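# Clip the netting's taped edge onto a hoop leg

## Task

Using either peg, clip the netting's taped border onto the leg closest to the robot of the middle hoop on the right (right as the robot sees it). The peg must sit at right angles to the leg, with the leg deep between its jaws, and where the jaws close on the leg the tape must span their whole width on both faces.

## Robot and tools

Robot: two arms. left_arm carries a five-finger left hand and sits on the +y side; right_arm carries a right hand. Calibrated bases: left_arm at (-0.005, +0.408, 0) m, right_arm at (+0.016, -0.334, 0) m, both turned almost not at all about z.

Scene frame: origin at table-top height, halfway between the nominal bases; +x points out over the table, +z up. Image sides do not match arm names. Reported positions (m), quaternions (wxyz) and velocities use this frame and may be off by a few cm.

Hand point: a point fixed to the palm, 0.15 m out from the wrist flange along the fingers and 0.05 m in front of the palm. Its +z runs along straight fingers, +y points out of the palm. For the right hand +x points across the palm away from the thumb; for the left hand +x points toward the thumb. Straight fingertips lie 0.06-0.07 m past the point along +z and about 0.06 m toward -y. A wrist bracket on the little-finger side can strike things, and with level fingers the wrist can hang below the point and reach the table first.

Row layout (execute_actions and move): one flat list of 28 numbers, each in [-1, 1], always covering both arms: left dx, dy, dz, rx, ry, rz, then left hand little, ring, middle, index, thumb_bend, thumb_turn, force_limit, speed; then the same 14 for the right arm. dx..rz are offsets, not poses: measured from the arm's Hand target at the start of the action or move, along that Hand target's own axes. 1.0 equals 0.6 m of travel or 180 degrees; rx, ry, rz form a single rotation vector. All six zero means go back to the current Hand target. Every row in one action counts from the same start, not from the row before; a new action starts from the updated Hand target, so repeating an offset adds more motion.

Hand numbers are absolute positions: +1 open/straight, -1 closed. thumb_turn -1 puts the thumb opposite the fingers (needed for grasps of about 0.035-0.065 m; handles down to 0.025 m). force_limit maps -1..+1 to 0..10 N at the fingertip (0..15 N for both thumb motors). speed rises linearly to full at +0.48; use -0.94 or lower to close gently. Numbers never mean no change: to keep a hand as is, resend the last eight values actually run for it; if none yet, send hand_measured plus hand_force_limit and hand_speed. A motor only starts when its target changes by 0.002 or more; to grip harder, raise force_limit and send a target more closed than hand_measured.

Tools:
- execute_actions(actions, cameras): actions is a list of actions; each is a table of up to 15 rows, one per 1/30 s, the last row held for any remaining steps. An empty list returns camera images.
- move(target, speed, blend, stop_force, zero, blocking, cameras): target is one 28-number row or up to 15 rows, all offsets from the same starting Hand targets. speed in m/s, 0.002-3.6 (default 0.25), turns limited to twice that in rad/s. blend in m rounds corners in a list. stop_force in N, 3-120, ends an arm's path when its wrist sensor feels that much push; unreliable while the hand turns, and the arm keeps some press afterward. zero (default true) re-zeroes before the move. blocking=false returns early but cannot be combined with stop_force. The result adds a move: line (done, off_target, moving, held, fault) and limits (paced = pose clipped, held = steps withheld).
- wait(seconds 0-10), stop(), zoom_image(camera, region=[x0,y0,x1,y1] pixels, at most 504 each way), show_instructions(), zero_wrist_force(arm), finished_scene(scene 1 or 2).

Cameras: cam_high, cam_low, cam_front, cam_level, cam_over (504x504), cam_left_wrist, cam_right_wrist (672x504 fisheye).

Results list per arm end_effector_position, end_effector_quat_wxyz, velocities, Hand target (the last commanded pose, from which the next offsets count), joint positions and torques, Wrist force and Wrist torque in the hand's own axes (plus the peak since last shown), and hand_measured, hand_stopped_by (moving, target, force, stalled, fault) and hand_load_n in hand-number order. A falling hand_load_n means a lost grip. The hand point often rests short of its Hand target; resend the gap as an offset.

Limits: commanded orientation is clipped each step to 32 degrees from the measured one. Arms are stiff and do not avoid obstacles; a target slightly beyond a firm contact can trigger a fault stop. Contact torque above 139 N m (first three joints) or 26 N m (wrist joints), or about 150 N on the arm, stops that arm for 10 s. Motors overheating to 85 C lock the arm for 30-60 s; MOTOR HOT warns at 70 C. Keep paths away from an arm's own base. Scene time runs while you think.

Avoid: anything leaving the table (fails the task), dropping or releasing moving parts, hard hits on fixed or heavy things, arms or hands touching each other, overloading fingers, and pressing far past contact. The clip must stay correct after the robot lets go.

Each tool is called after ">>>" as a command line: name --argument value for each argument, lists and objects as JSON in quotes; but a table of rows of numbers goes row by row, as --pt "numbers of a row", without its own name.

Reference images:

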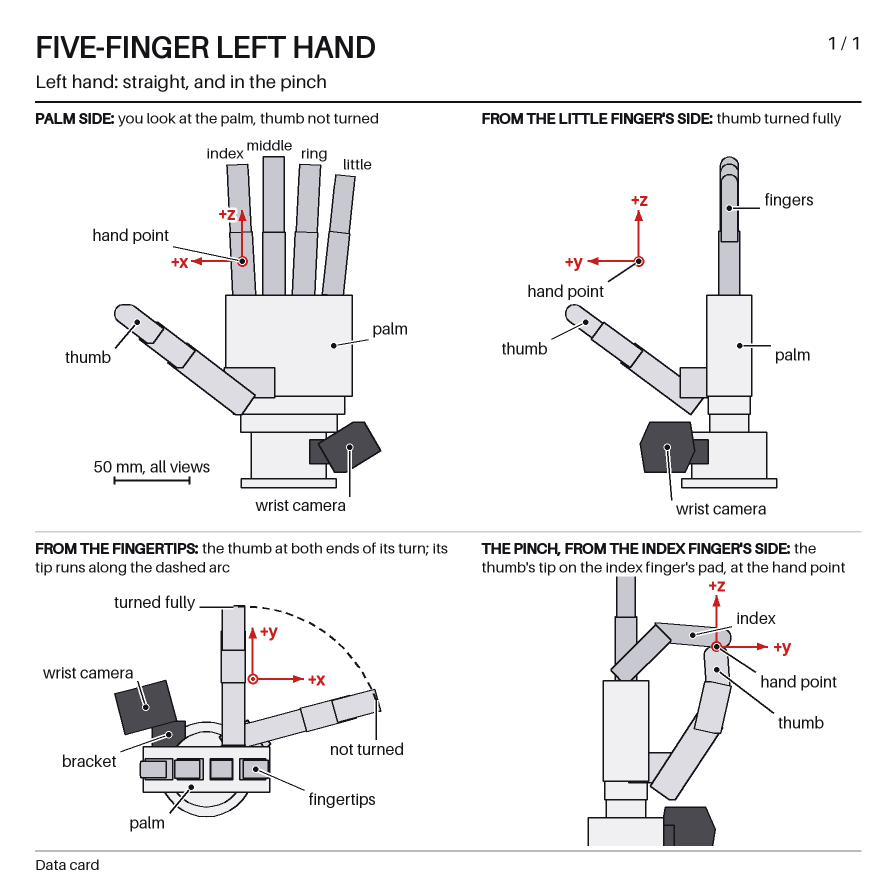

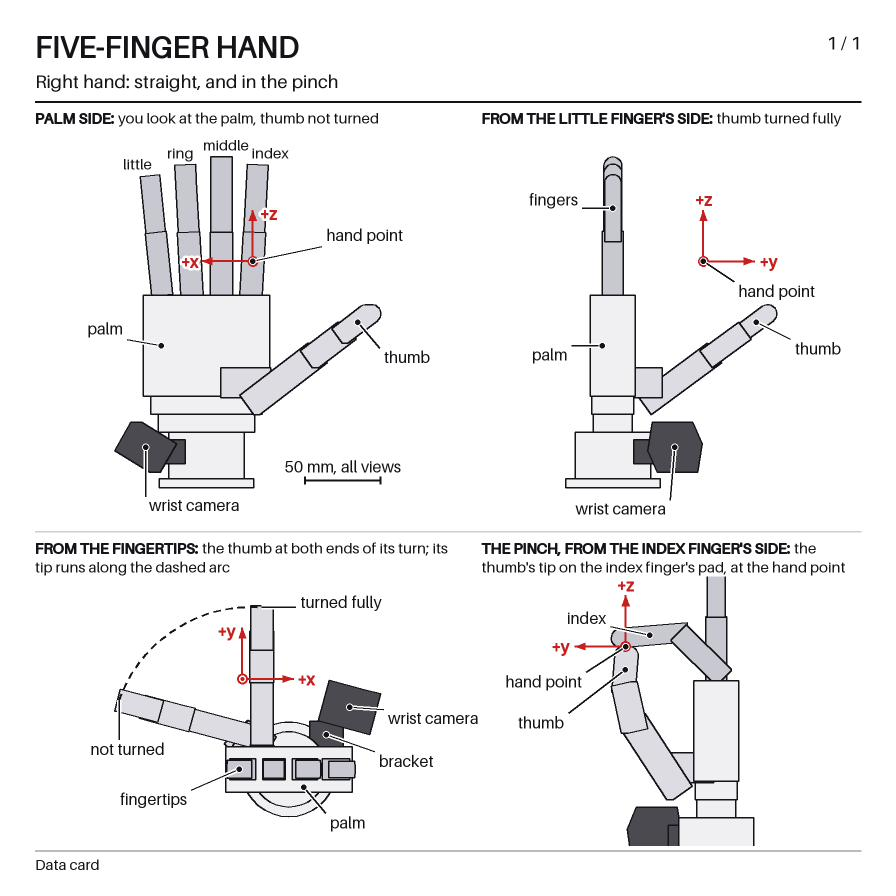

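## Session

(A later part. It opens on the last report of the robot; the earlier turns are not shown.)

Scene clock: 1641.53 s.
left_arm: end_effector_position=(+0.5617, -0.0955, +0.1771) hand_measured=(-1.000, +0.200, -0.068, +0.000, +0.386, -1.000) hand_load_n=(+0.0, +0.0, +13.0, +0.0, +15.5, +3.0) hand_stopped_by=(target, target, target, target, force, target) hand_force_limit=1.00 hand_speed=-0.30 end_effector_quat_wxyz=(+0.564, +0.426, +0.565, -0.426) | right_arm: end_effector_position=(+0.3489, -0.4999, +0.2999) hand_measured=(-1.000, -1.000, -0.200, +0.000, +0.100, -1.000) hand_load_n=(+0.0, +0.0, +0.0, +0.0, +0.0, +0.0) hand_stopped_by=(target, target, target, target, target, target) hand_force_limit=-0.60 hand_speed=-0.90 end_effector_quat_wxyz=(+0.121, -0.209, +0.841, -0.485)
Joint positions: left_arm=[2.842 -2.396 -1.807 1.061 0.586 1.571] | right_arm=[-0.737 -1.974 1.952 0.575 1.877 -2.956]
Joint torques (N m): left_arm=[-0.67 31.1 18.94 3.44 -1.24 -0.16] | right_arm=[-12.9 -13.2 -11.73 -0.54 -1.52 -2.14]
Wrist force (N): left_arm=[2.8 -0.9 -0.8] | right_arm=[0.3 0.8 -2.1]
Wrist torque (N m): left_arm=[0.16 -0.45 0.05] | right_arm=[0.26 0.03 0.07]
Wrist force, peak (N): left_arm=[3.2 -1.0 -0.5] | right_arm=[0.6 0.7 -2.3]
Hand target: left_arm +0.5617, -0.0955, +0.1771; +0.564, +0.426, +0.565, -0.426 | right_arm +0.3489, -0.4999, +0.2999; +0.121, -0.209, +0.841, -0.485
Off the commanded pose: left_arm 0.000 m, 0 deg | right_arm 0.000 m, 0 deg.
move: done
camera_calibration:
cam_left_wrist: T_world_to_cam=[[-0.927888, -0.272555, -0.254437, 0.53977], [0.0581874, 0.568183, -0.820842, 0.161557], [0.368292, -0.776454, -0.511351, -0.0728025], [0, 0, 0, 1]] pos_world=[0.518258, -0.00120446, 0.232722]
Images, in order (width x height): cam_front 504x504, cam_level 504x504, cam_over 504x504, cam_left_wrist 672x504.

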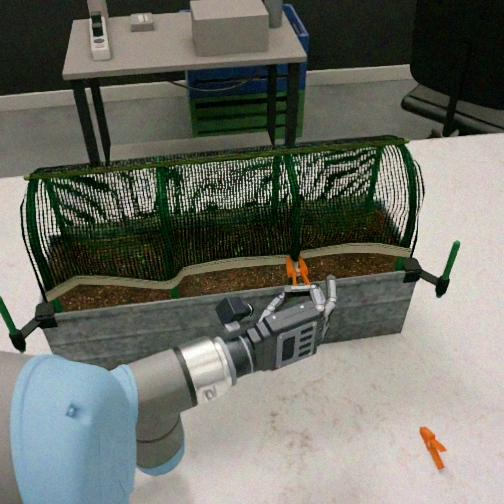

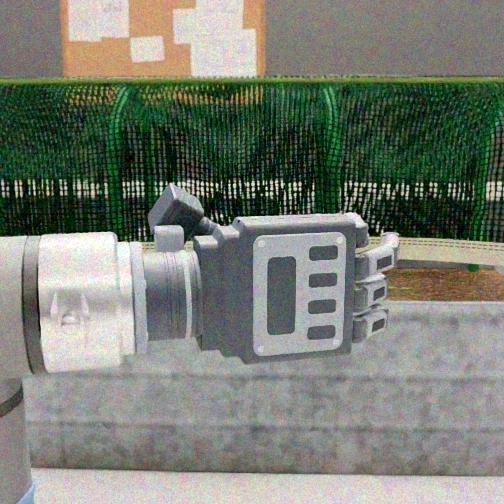

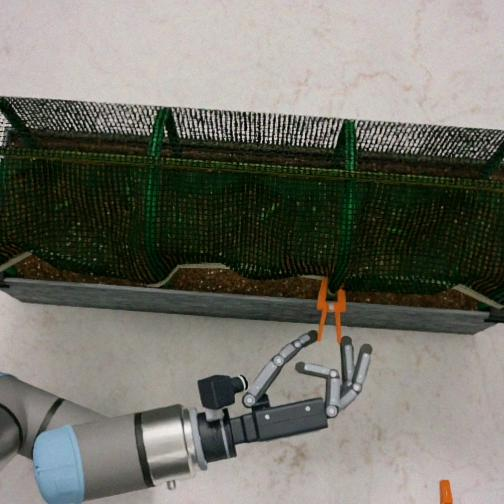

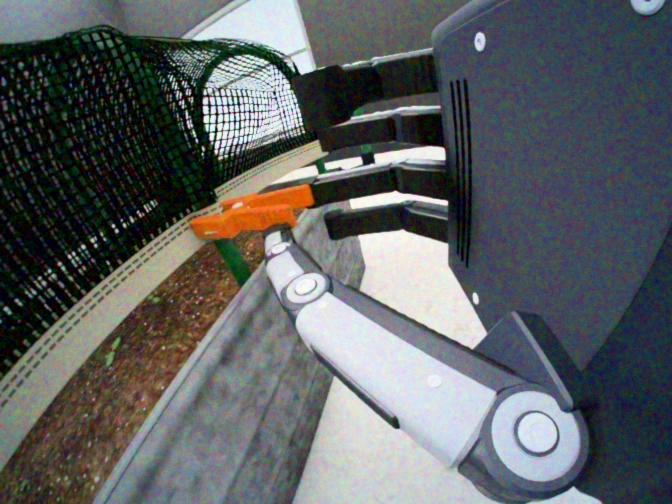

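>>> move --target '[0.0017,0.0096,0.0022,0,0,0,-1,0.2,-0.07,0,-0.45,-1,1,-0.3,0,0,0,0,0,0,-1,-1,-0.2,0,0.1,-1,-0.6,-0.9]' --speed 0.02 --stop_force 15 --cameras '["cam_over","cam_left_wrist","cam_front"]'

>>> zoom_image --camera "cam_over" --region '[290, 260, 380, 350]'

>>> zoom_image --camera "cam_left_wrist" --region '[160, 170, 280, 290]'

>>> zoom_image --camera "cam_front" --region '[270, 240, 330, 300]'

Scene clock: 1659.03 s.
left_arm: end_effector_position=(+0.5676, -0.0952, +0.1761) hand_measured=(-1.000, +0.200, -0.068, +0.000, +0.386, -1.000) hand_load_n=(+0.0, +0.0, +11.5, +0.0, +8.5, +2.0) hand_stopped_by=(target, target, target, target, force, target) hand_force_limit=1.00 hand_speed=-0.30 end_effector_quat_wxyz=(+0.564, +0.426, +0.565, -0.426) | right_arm: end_effector_position=(+0.3489, -0.4999, +0.2999) hand_measured=(-1.000, -1.000, -0.200, +0.000, +0.100, -1.000) hand_load_n=(+0.0, +0.0, +0.0, +0.0, +0.0, +0.0) hand_stopped_by=(target, target, target, target, target, target) hand_force_limit=-0.60 hand_speed=-0.90 end_effector_quat_wxyz=(+0.121, -0.209, +0.841, -0.485)
Joint positions: left_arm=[2.846 -2.404 -1.791 1.053 0.582 1.571] | right_arm=[-0.737 -1.974 1.952 0.575 1.877 -2.956]
Joint torques (N m): left_arm=[11.32 29.96 21.71 -2.65 -0.57 0.28] | right_arm=[-11.78 -12.81 -12.48 -0.67 -1.56 -2.02]
Wrist force (N): left_arm=[3.4 -8.5 -4.3] | right_arm=[0.5 0.9 -1.9]
Wrist torque (N m): left_arm=[-0.14 -0.56 0.22] | right_arm=[0.27 0.00 0.08]
Wrist force, peak (N): left_arm=[3.2 -8.6 -4.5] | right_arm=[0.4 1.1 -2.3]
Hand target: left_arm +0.5676, -0.0951, +0.1761; +0.564, +0.426, +0.565, -0.426 | right_arm +0.3489, -0.4999, +0.2999; +0.121, -0.209, +0.841, -0.485
Off the commanded pose: left_arm 0.000 m, 0 deg | right_arm 0.000 m, 0 deg.
move: done
camera_calibration:
cam_left_wrist: T_world_to_cam=[[-0.927888, -0.272555, -0.254437, 0.545072], [0.0581874, 0.568183, -0.820842, 0.160222], [0.368292, -0.776454, -0.511351, -0.0752539], [0, 0, 0, 1]] pos_world=[0.524158, -0.000904464, 0.231722]
Images, in order (width x height): cam_front 504x504, cam_over 504x504, cam_left_wrist 672x504.

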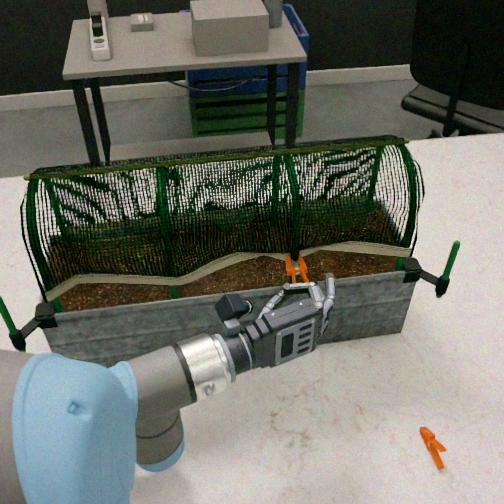

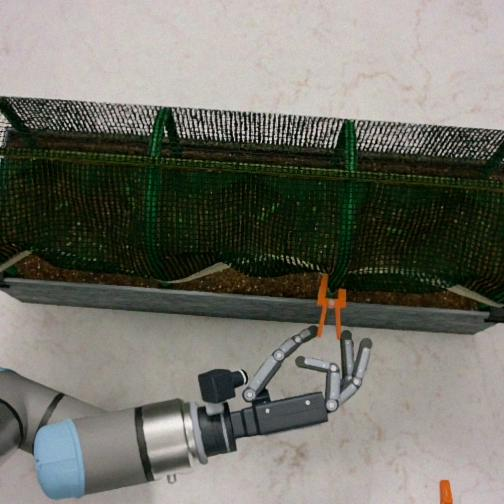

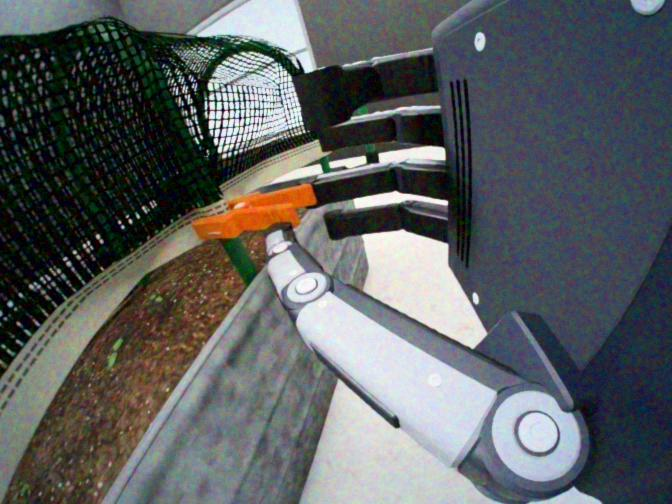

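Scaled by 5.600.

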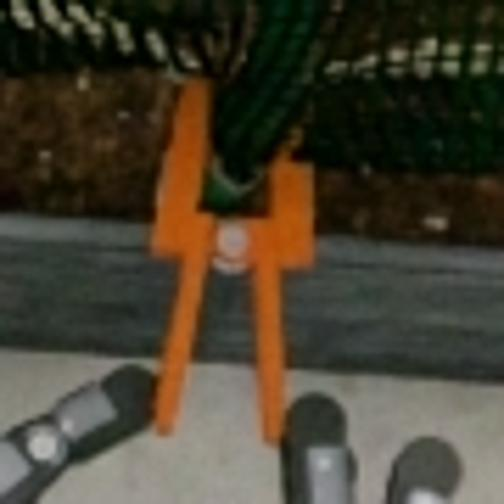

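Scaled by 4.200 from the camera's 672x504 image, which has a finer 960x720 frame.

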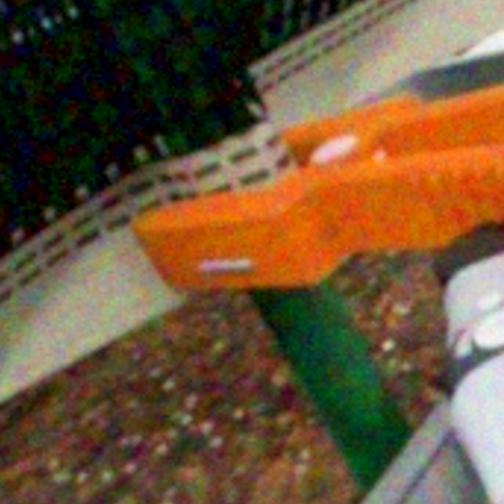

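Scaled by 8.400.

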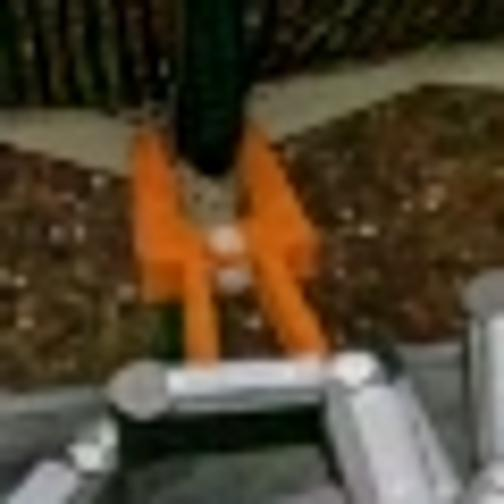

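>>> move --target '[-0.0035,0,0,0,0,0,-1,0.2,-0.07,0,-0.45,-1,1,-0.3,0,0,0,0,0,0,-1,-1,-0.2,0,0.1,-1,-0.6,-0.9]' --speed 0.02 --cameras '["cam_over","cam_left_wrist","cam_front"]'

>>> zoom_image --camera "cam_left_wrist" --region '[160, 170, 280, 290]'

>>> zoom_image --camera "cam_front" --region '[270, 240, 330, 300]'

Scene clock: 1688.20 s.
left_arm: end_effector_position=(+0.5677, -0.0951, +0.1781) hand_measured=(-1.000, +0.200, -0.068, +0.000, +0.386, -1.000) hand_load_n=(+0.0, +0.0, +12.0, +0.0, +7.5, +1.5) hand_stopped_by=(target, target, target, target, force, target) hand_force_limit=1.00 hand_speed=-0.30 end_effector_quat_wxyz=(+0.564, +0.426, +0.565, -0.426) | right_arm: end_effector_position=(+0.3489, -0.4999, +0.2999) hand_measured=(-1.000, -1.000, -0.200, +0.000, +0.100, -1.000) hand_load_n=(+0.0, +0.0, +0.0, +0.0, +0.0, +0.0) hand_stopped_by=(target, target, target, target, target, target) hand_force_limit=-0.60 hand_speed=-0.90 end_effector_quat_wxyz=(+0.121, -0.209, +0.841, -0.485)
Joint positions: left_arm=[2.846 -2.4 -1.792 1.05 0.582 1.571] | right_arm=[-0.737 -1.974 1.952 0.575 1.877 -2.956]
Joint torques (N m): left_arm=[10.87 50.75 2.53 -2.54 -0.57 0.68] | right_arm=[-12.86 -12.74 -12.09 -0.7 -1.46 -1.96]
Wrist force (N): left_arm=[3.2 -7.9 -4.3] | right_arm=[0.4 0.6 -2.1]
Wrist torque (N m): left_arm=[-0.17 -0.48 0.16] | right_arm=[0.24 0.01 0.07]
Wrist force, peak (N): left_arm=[3.1 -8.7 -4.5] | right_arm=[0.5 0.8 -2.4]
Hand target: left_arm +0.5676, -0.0952, +0.1782; +0.564, +0.426, +0.565, -0.426 | right_arm +0.3489, -0.4999, +0.2999; +0.121, -0.209, +0.841, -0.485
Off the commanded pose: left_arm 0.000 m, 0 deg | right_arm 0.000 m, 0 deg.
move: done
camera_calibration:
cam_left_wrist: T_world_to_cam=[[-0.927888, -0.272555, -0.254437, 0.545673], [0.0581874, 0.568183, -0.820842, 0.161858], [0.368292, -0.776454, -0.511351, -0.074268], [0, 0, 0, 1]] pos_world=[0.524258, -0.000904464, 0.233722]
Images, in order (width x height): cam_front 504x504, cam_over 504x504, cam_left_wrist 672x504.

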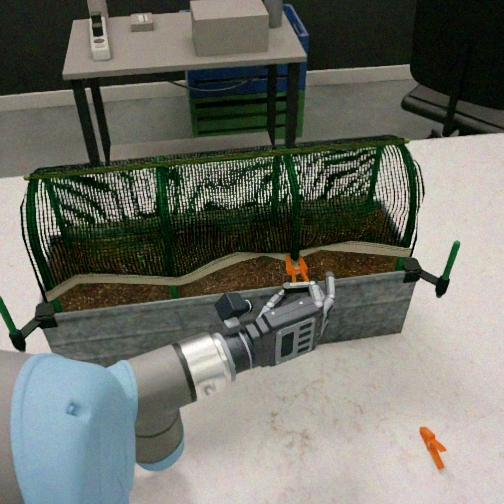

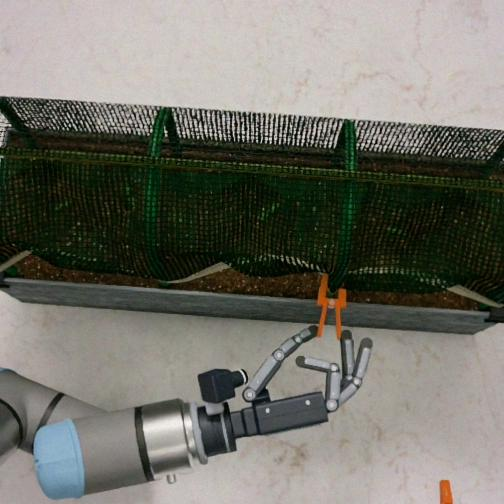

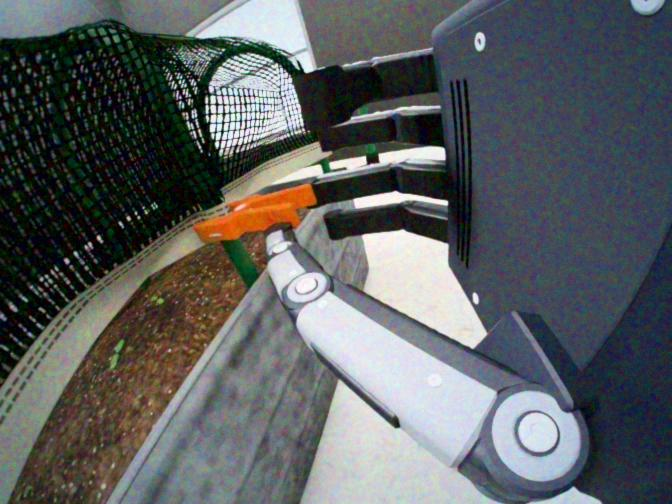

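Scaled by 4.200 from the camera's 672x504 image, which has a finer 960x720 frame.

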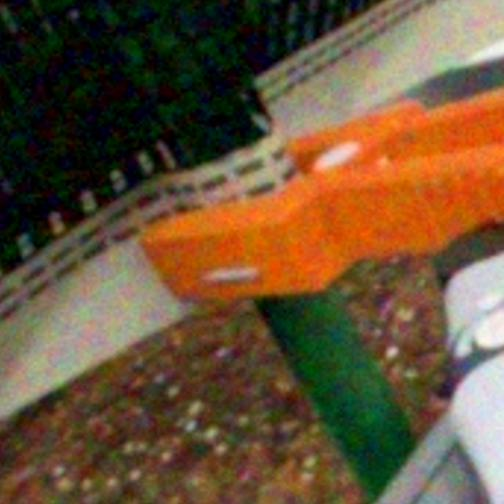

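Scaled by 8.400.

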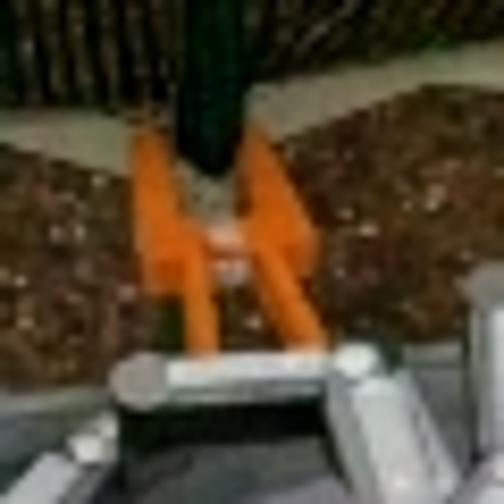

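>>> move --target '[-0.001,0,0,0,0,0,-1,0.2,-0.07,0,-0.45,-1,1,-0.3,0,0,0,0,0,0,-1,-1,-0.2,0,0.1,-1,-0.6,-0.9]' --speed 0.02

>>> move --target '[0,0,0,0,0,0,-1,0.2,0.1,0,0.7,-1,0,-0.85,0,0,0,0,0,0,-1,-1,-0.2,0,0.1,-1,-0.6,-0.9]' --cameras '["cam_over","cam_left_wrist","cam_front"]'

>>> zoom_image --camera "cam_left_wrist" --region '[160, 170, 280, 290]'

>>> zoom_image --camera "cam_front" --region '[270, 240, 330, 300]'

>>> zoom_image --camera "cam_over" --region '[290, 260, 380, 350]'

Scene clock: 1697.03 s.
left_arm: end_effector_position=(+0.5676, -0.0951, +0.1788) hand_measured=(-1.000, +0.200, -0.068, +0.000, +0.386, -1.000) hand_load_n=(+0.0, +0.0, +11.5, -0.5, +7.5, +1.5) hand_stopped_by=(target, target, target, target, force, target) hand_force_limit=1.00 hand_speed=-0.30 end_effector_quat_wxyz=(+0.564, +0.426, +0.565, -0.426) | right_arm: end_effector_position=(+0.3489, -0.4999, +0.2999) hand_measured=(-1.000, -1.000, -0.200, +0.000, +0.100, -1.000) hand_load_n=(+0.0, +0.0, +0.0, +0.0, +0.0, +0.0) hand_stopped_by=(target, target, target, target, target, target) hand_force_limit=-0.60 hand_speed=-0.90 end_effector_quat_wxyz=(+0.121, -0.209, +0.841, -0.485)
Joint positions: left_arm=[2.846 -2.399 -1.792 1.048 0.582 1.571] | right_arm=[-0.737 -1.974 1.952 0.575 1.877 -2.956]
Joint torques (N m): left_arm=[5.91 51.02 2.57 -2.52 -0.66 0.86] | right_arm=[-12.76 -12.46 -12.76 -0.87 -1.54 -1.97]
Wrist force (N): left_arm=[3.3 -7.5 -4.6] | right_arm=[0.3 0.8 -1.9]
Wrist torque (N m): left_arm=[-0.11 -0.52 0.15] | right_arm=[0.25 0.03 0.07]
Wrist force, peak (N): left_arm=[3.6 -7.9 -4.7] | right_arm=[0.5 1.1 -2.3]
Hand target: left_arm +0.5676, -0.0952, +0.1788; +0.564, +0.426, +0.565, -0.426 | right_arm +0.3489, -0.4999, +0.2999; +0.121, -0.209, +0.841, -0.485
Off the commanded pose: left_arm 0.000 m, 0 deg | right_arm 0.000 m, 0 deg.
move: done

Scene clock: 1698.77 s.
left_arm: end_effector_position=(+0.5677, -0.0951, +0.1788) hand_measured=(-1.000, +0.200, +0.100, +0.000, +0.700, -1.000) hand_load_n=(+0.0, +0.0, +0.0, +0.0, +0.0, +0.0) hand_stopped_by=(target, target, target, target, target, target) hand_force_limit=0.00 hand_speed=-0.85 end_effector_quat_wxyz=(+0.564, +0.426, +0.565, -0.426) | right_arm: end_effector_position=(+0.3489, -0.4999, +0.2999) hand_measured=(-1.000, -1.000, -0.200, +0.000, +0.100, -1.000) hand_load_n=(+0.0, +0.0, +0.0, +0.0, +0.0, +0.0) hand_stopped_by=(target, target, target, target, target, target) hand_force_limit=-0.60 hand_speed=-0.90 end_effector_quat_wxyz=(+0.121, -0.209, +0.841, -0.485)
Joint positions: left_arm=[2.846 -2.399 -1.792 1.048 0.582 1.571] | right_arm=[-0.737 -1.974 1.952 0.575 1.877 -2.956]
Joint torques (N m): left_arm=[3.5 51.6 2.59 2.89 -0.53 1.37] | right_arm=[-12.29 -13.07 -12.29 -0.88 -1.48 -2.08]
Wrist force (N): left_arm=[3.0 -0.3 -2.3] | right_arm=[0.3 0.8 -2.2]
Wrist torque (N m): left_arm=[0.03 -0.48 0.01] | right_arm=[0.27 0.04 0.06]
Wrist force, peak (N): left_arm=[3.1 -7.6 -4.5] | right_arm=[0.1 0.8 -2.4]
Hand target: left_arm +0.5676, -0.0952, +0.1788; +0.564, +0.426, +0.565, -0.426 | right_arm +0.3489, -0.4999, +0.2999; +0.121, -0.209, +0.841, -0.485
Off the commanded pose: left_arm 0.000 m, 0 deg | right_arm 0.000 m, 0 deg.
move: done
camera_calibration:
cam_left_wrist: T_world_to_cam=[[-0.927888, -0.272555, -0.254437, 0.545852], [0.0581874, 0.568183, -0.820842, 0.162433], [0.368292, -0.776454, -0.511351, -0.07391], [0, 0, 0, 1]] pos_world=[0.524258, -0.000904464, 0.234422]
Images, in order (width x height): cam_front 504x504, cam_over 504x504, cam_left_wrist 672x504.

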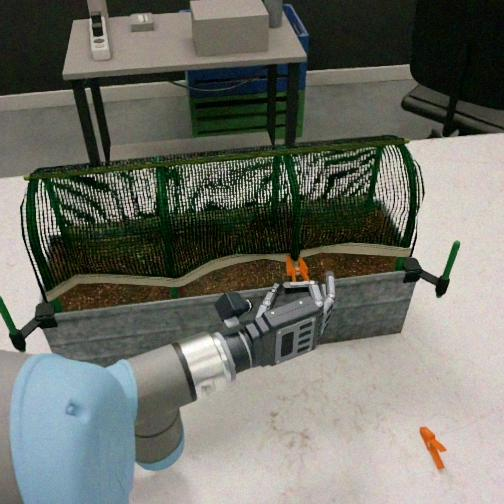

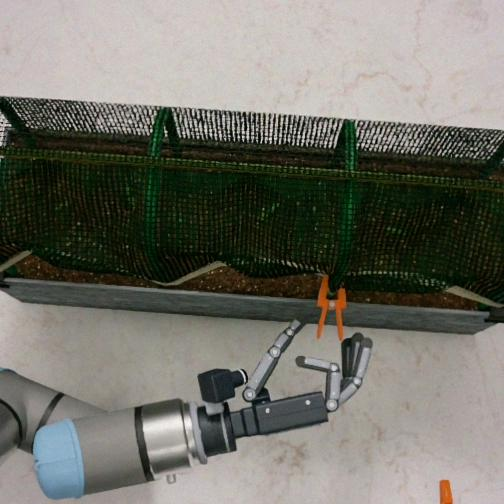

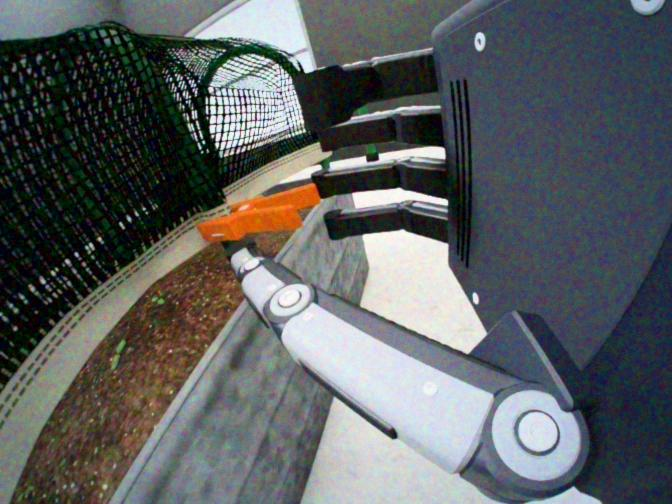

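Scaled by 4.200 from the camera's 672x504 image, which has a finer 960x720 frame.

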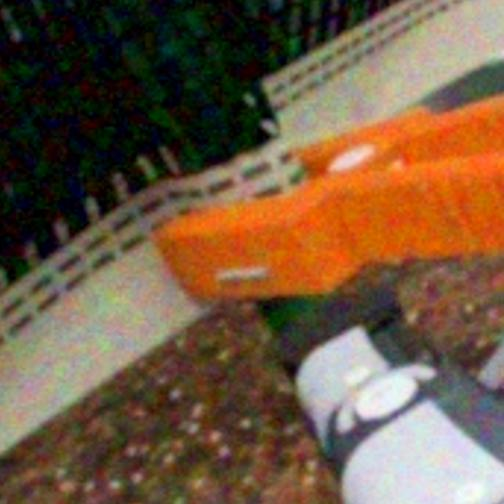

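Scaled by 8.400.

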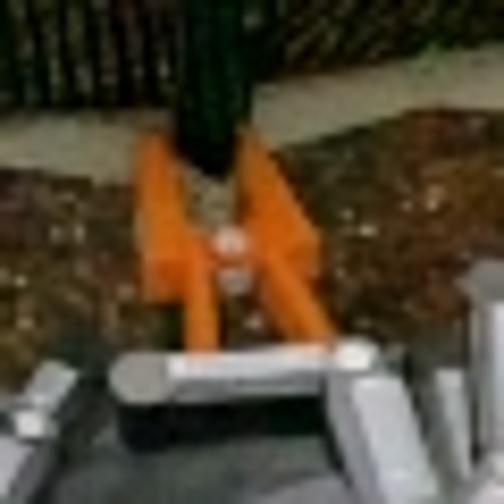

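Scaled by 5.600.

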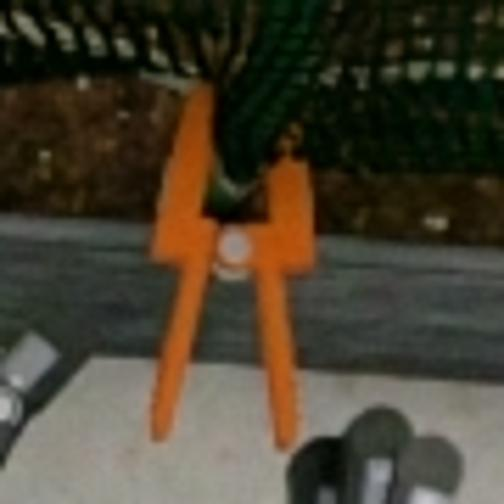

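>>> move --pt "0 0 0 0 0 0 -1 0.2 0.1 0 1 -1 0 -0.5 0 0 0 0 0 0 -1 -1 -0.2 0 0.1 -1 -0.6 -0.9" --pt "0 -0.112 -0.0321 0 0 0 -1 0.2 0.1 0 1 -1 0 -0.5 0 0 0 0 0 0 -1 -1 -0.2 0 0.1 -1 -0.6 -0.9" --pt "-0.2 -0.1295 -0.5493 0 0 0 -1 0.2 0.1 0 1 -1 0 -0.5 0 0 0 0 0 0 -1 -1 -0.2 0 0.1 -1 -0.6 -0.9" --speed '[0.08,0.08,0.25]' --blend '[0,0.02,0]' --cameras '["cam_over","cam_level","cam_front"]'

>>> zoom_image --camera "cam_level" --region '[310, 228, 366, 284]'

>>> zoom_image --camera "cam_front" --region '[270, 240, 330, 300]'

>>> zoom_image --camera "cam_over" --region '[312, 266, 356, 310]'

Scene clock: 1707.67 s.
left_arm: end_effector_position=(+0.4024, +0.2003, +0.2989) hand_measured=(-1.000, +0.200, +0.100, +0.000, +1.000, -1.000) hand_load_n=(+0.0, +0.0, +0.0, +0.0, -0.5, +0.5) hand_stopped_by=(target, target, target, target, target, target) hand_force_limit=0.00 hand_speed=-0.50 end_effector_quat_wxyz=(+0.564, +0.426, +0.565, -0.426) | right_arm: end_effector_position=(+0.3489, -0.4999, +0.2999) hand_measured=(-1.000, -1.000, -0.200, +0.000, +0.100, -1.000) hand_load_n=(+0.0, +0.0, +0.0, +0.0, +0.0, +0.0) hand_stopped_by=(target, target, target, target, target, target) hand_force_limit=-0.60 hand_speed=-0.90 end_effector_quat_wxyz=(+0.121, -0.209, +0.841, -0.485)
Joint positions: left_arm=[3.703 -1.742 -2.508 1.11 -0.274 1.569] | right_arm=[-0.737 -1.974 1.952 0.575 1.877 -2.956]
Joint torques (N m): left_arm=[6.79 25.33 -0.8 -3.8 -2.5 1.43] | right_arm=[-12.4 -12.7 -12.23 -0.95 -1.48 -1.96]
Wrist force (N): left_arm=[3.4 -0.1 -2.2] | right_arm=[0.6 0.9 -2.2]
Wrist torque (N m): left_arm=[0.07 -0.49 -0.02] | right_arm=[0.29 -0.01 0.09]
Wrist force, peak (N): left_arm=[3.7 0.5 -2.7] | right_arm=[0.2 1.1 -2.4]
Hand target: left_arm +0.4023, +0.2003, +0.2989; +0.564, +0.426, +0.565, -0.426 | right_arm +0.3489, -0.4999, +0.2999; +0.121, -0.209, +0.841, -0.485
Off the commanded pose: left_arm 0.000 m, 0 deg | right_arm 0.000 m, 0 deg.
move: done
Images, in order (width x height): cam_front 504x504, cam_level 504x504, cam_over 504x504.

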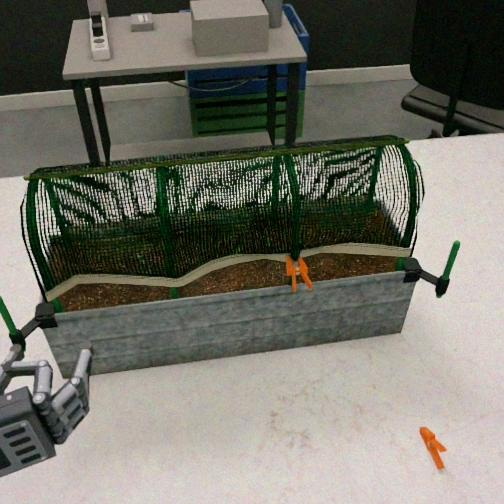

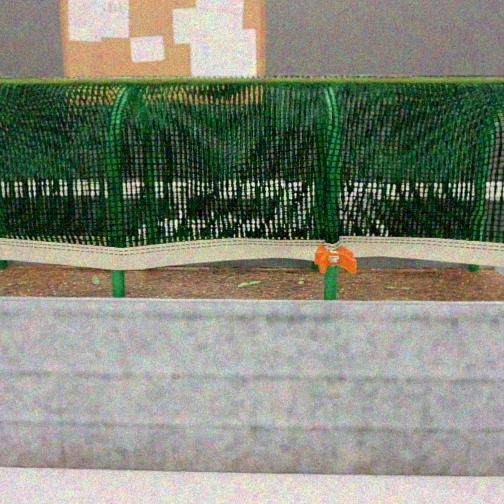

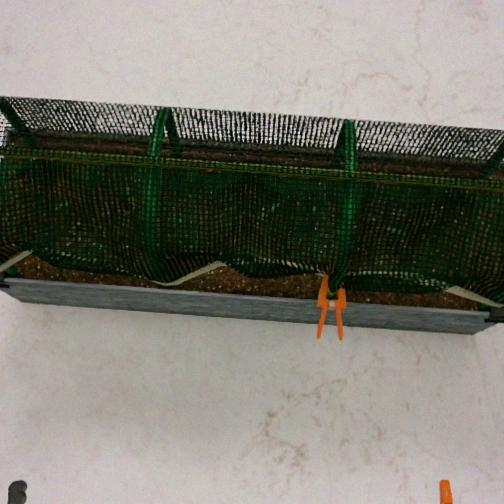

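Scaled by 9.000.

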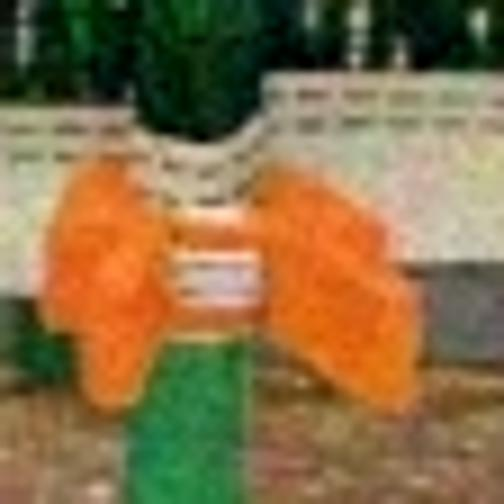

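Scaled by 8.400.

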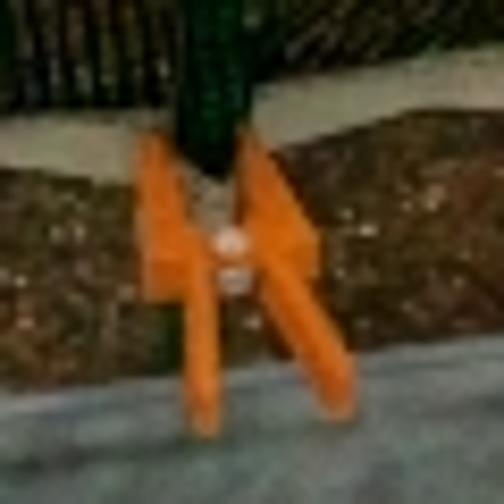

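Scaled by 11.455.

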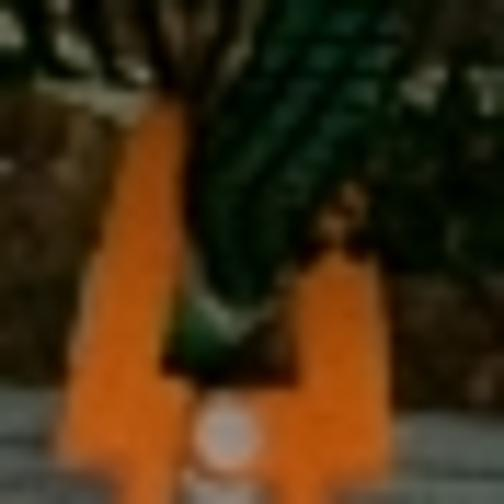

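>>> finished_scene --scene 1

The scene is finished: the task was done.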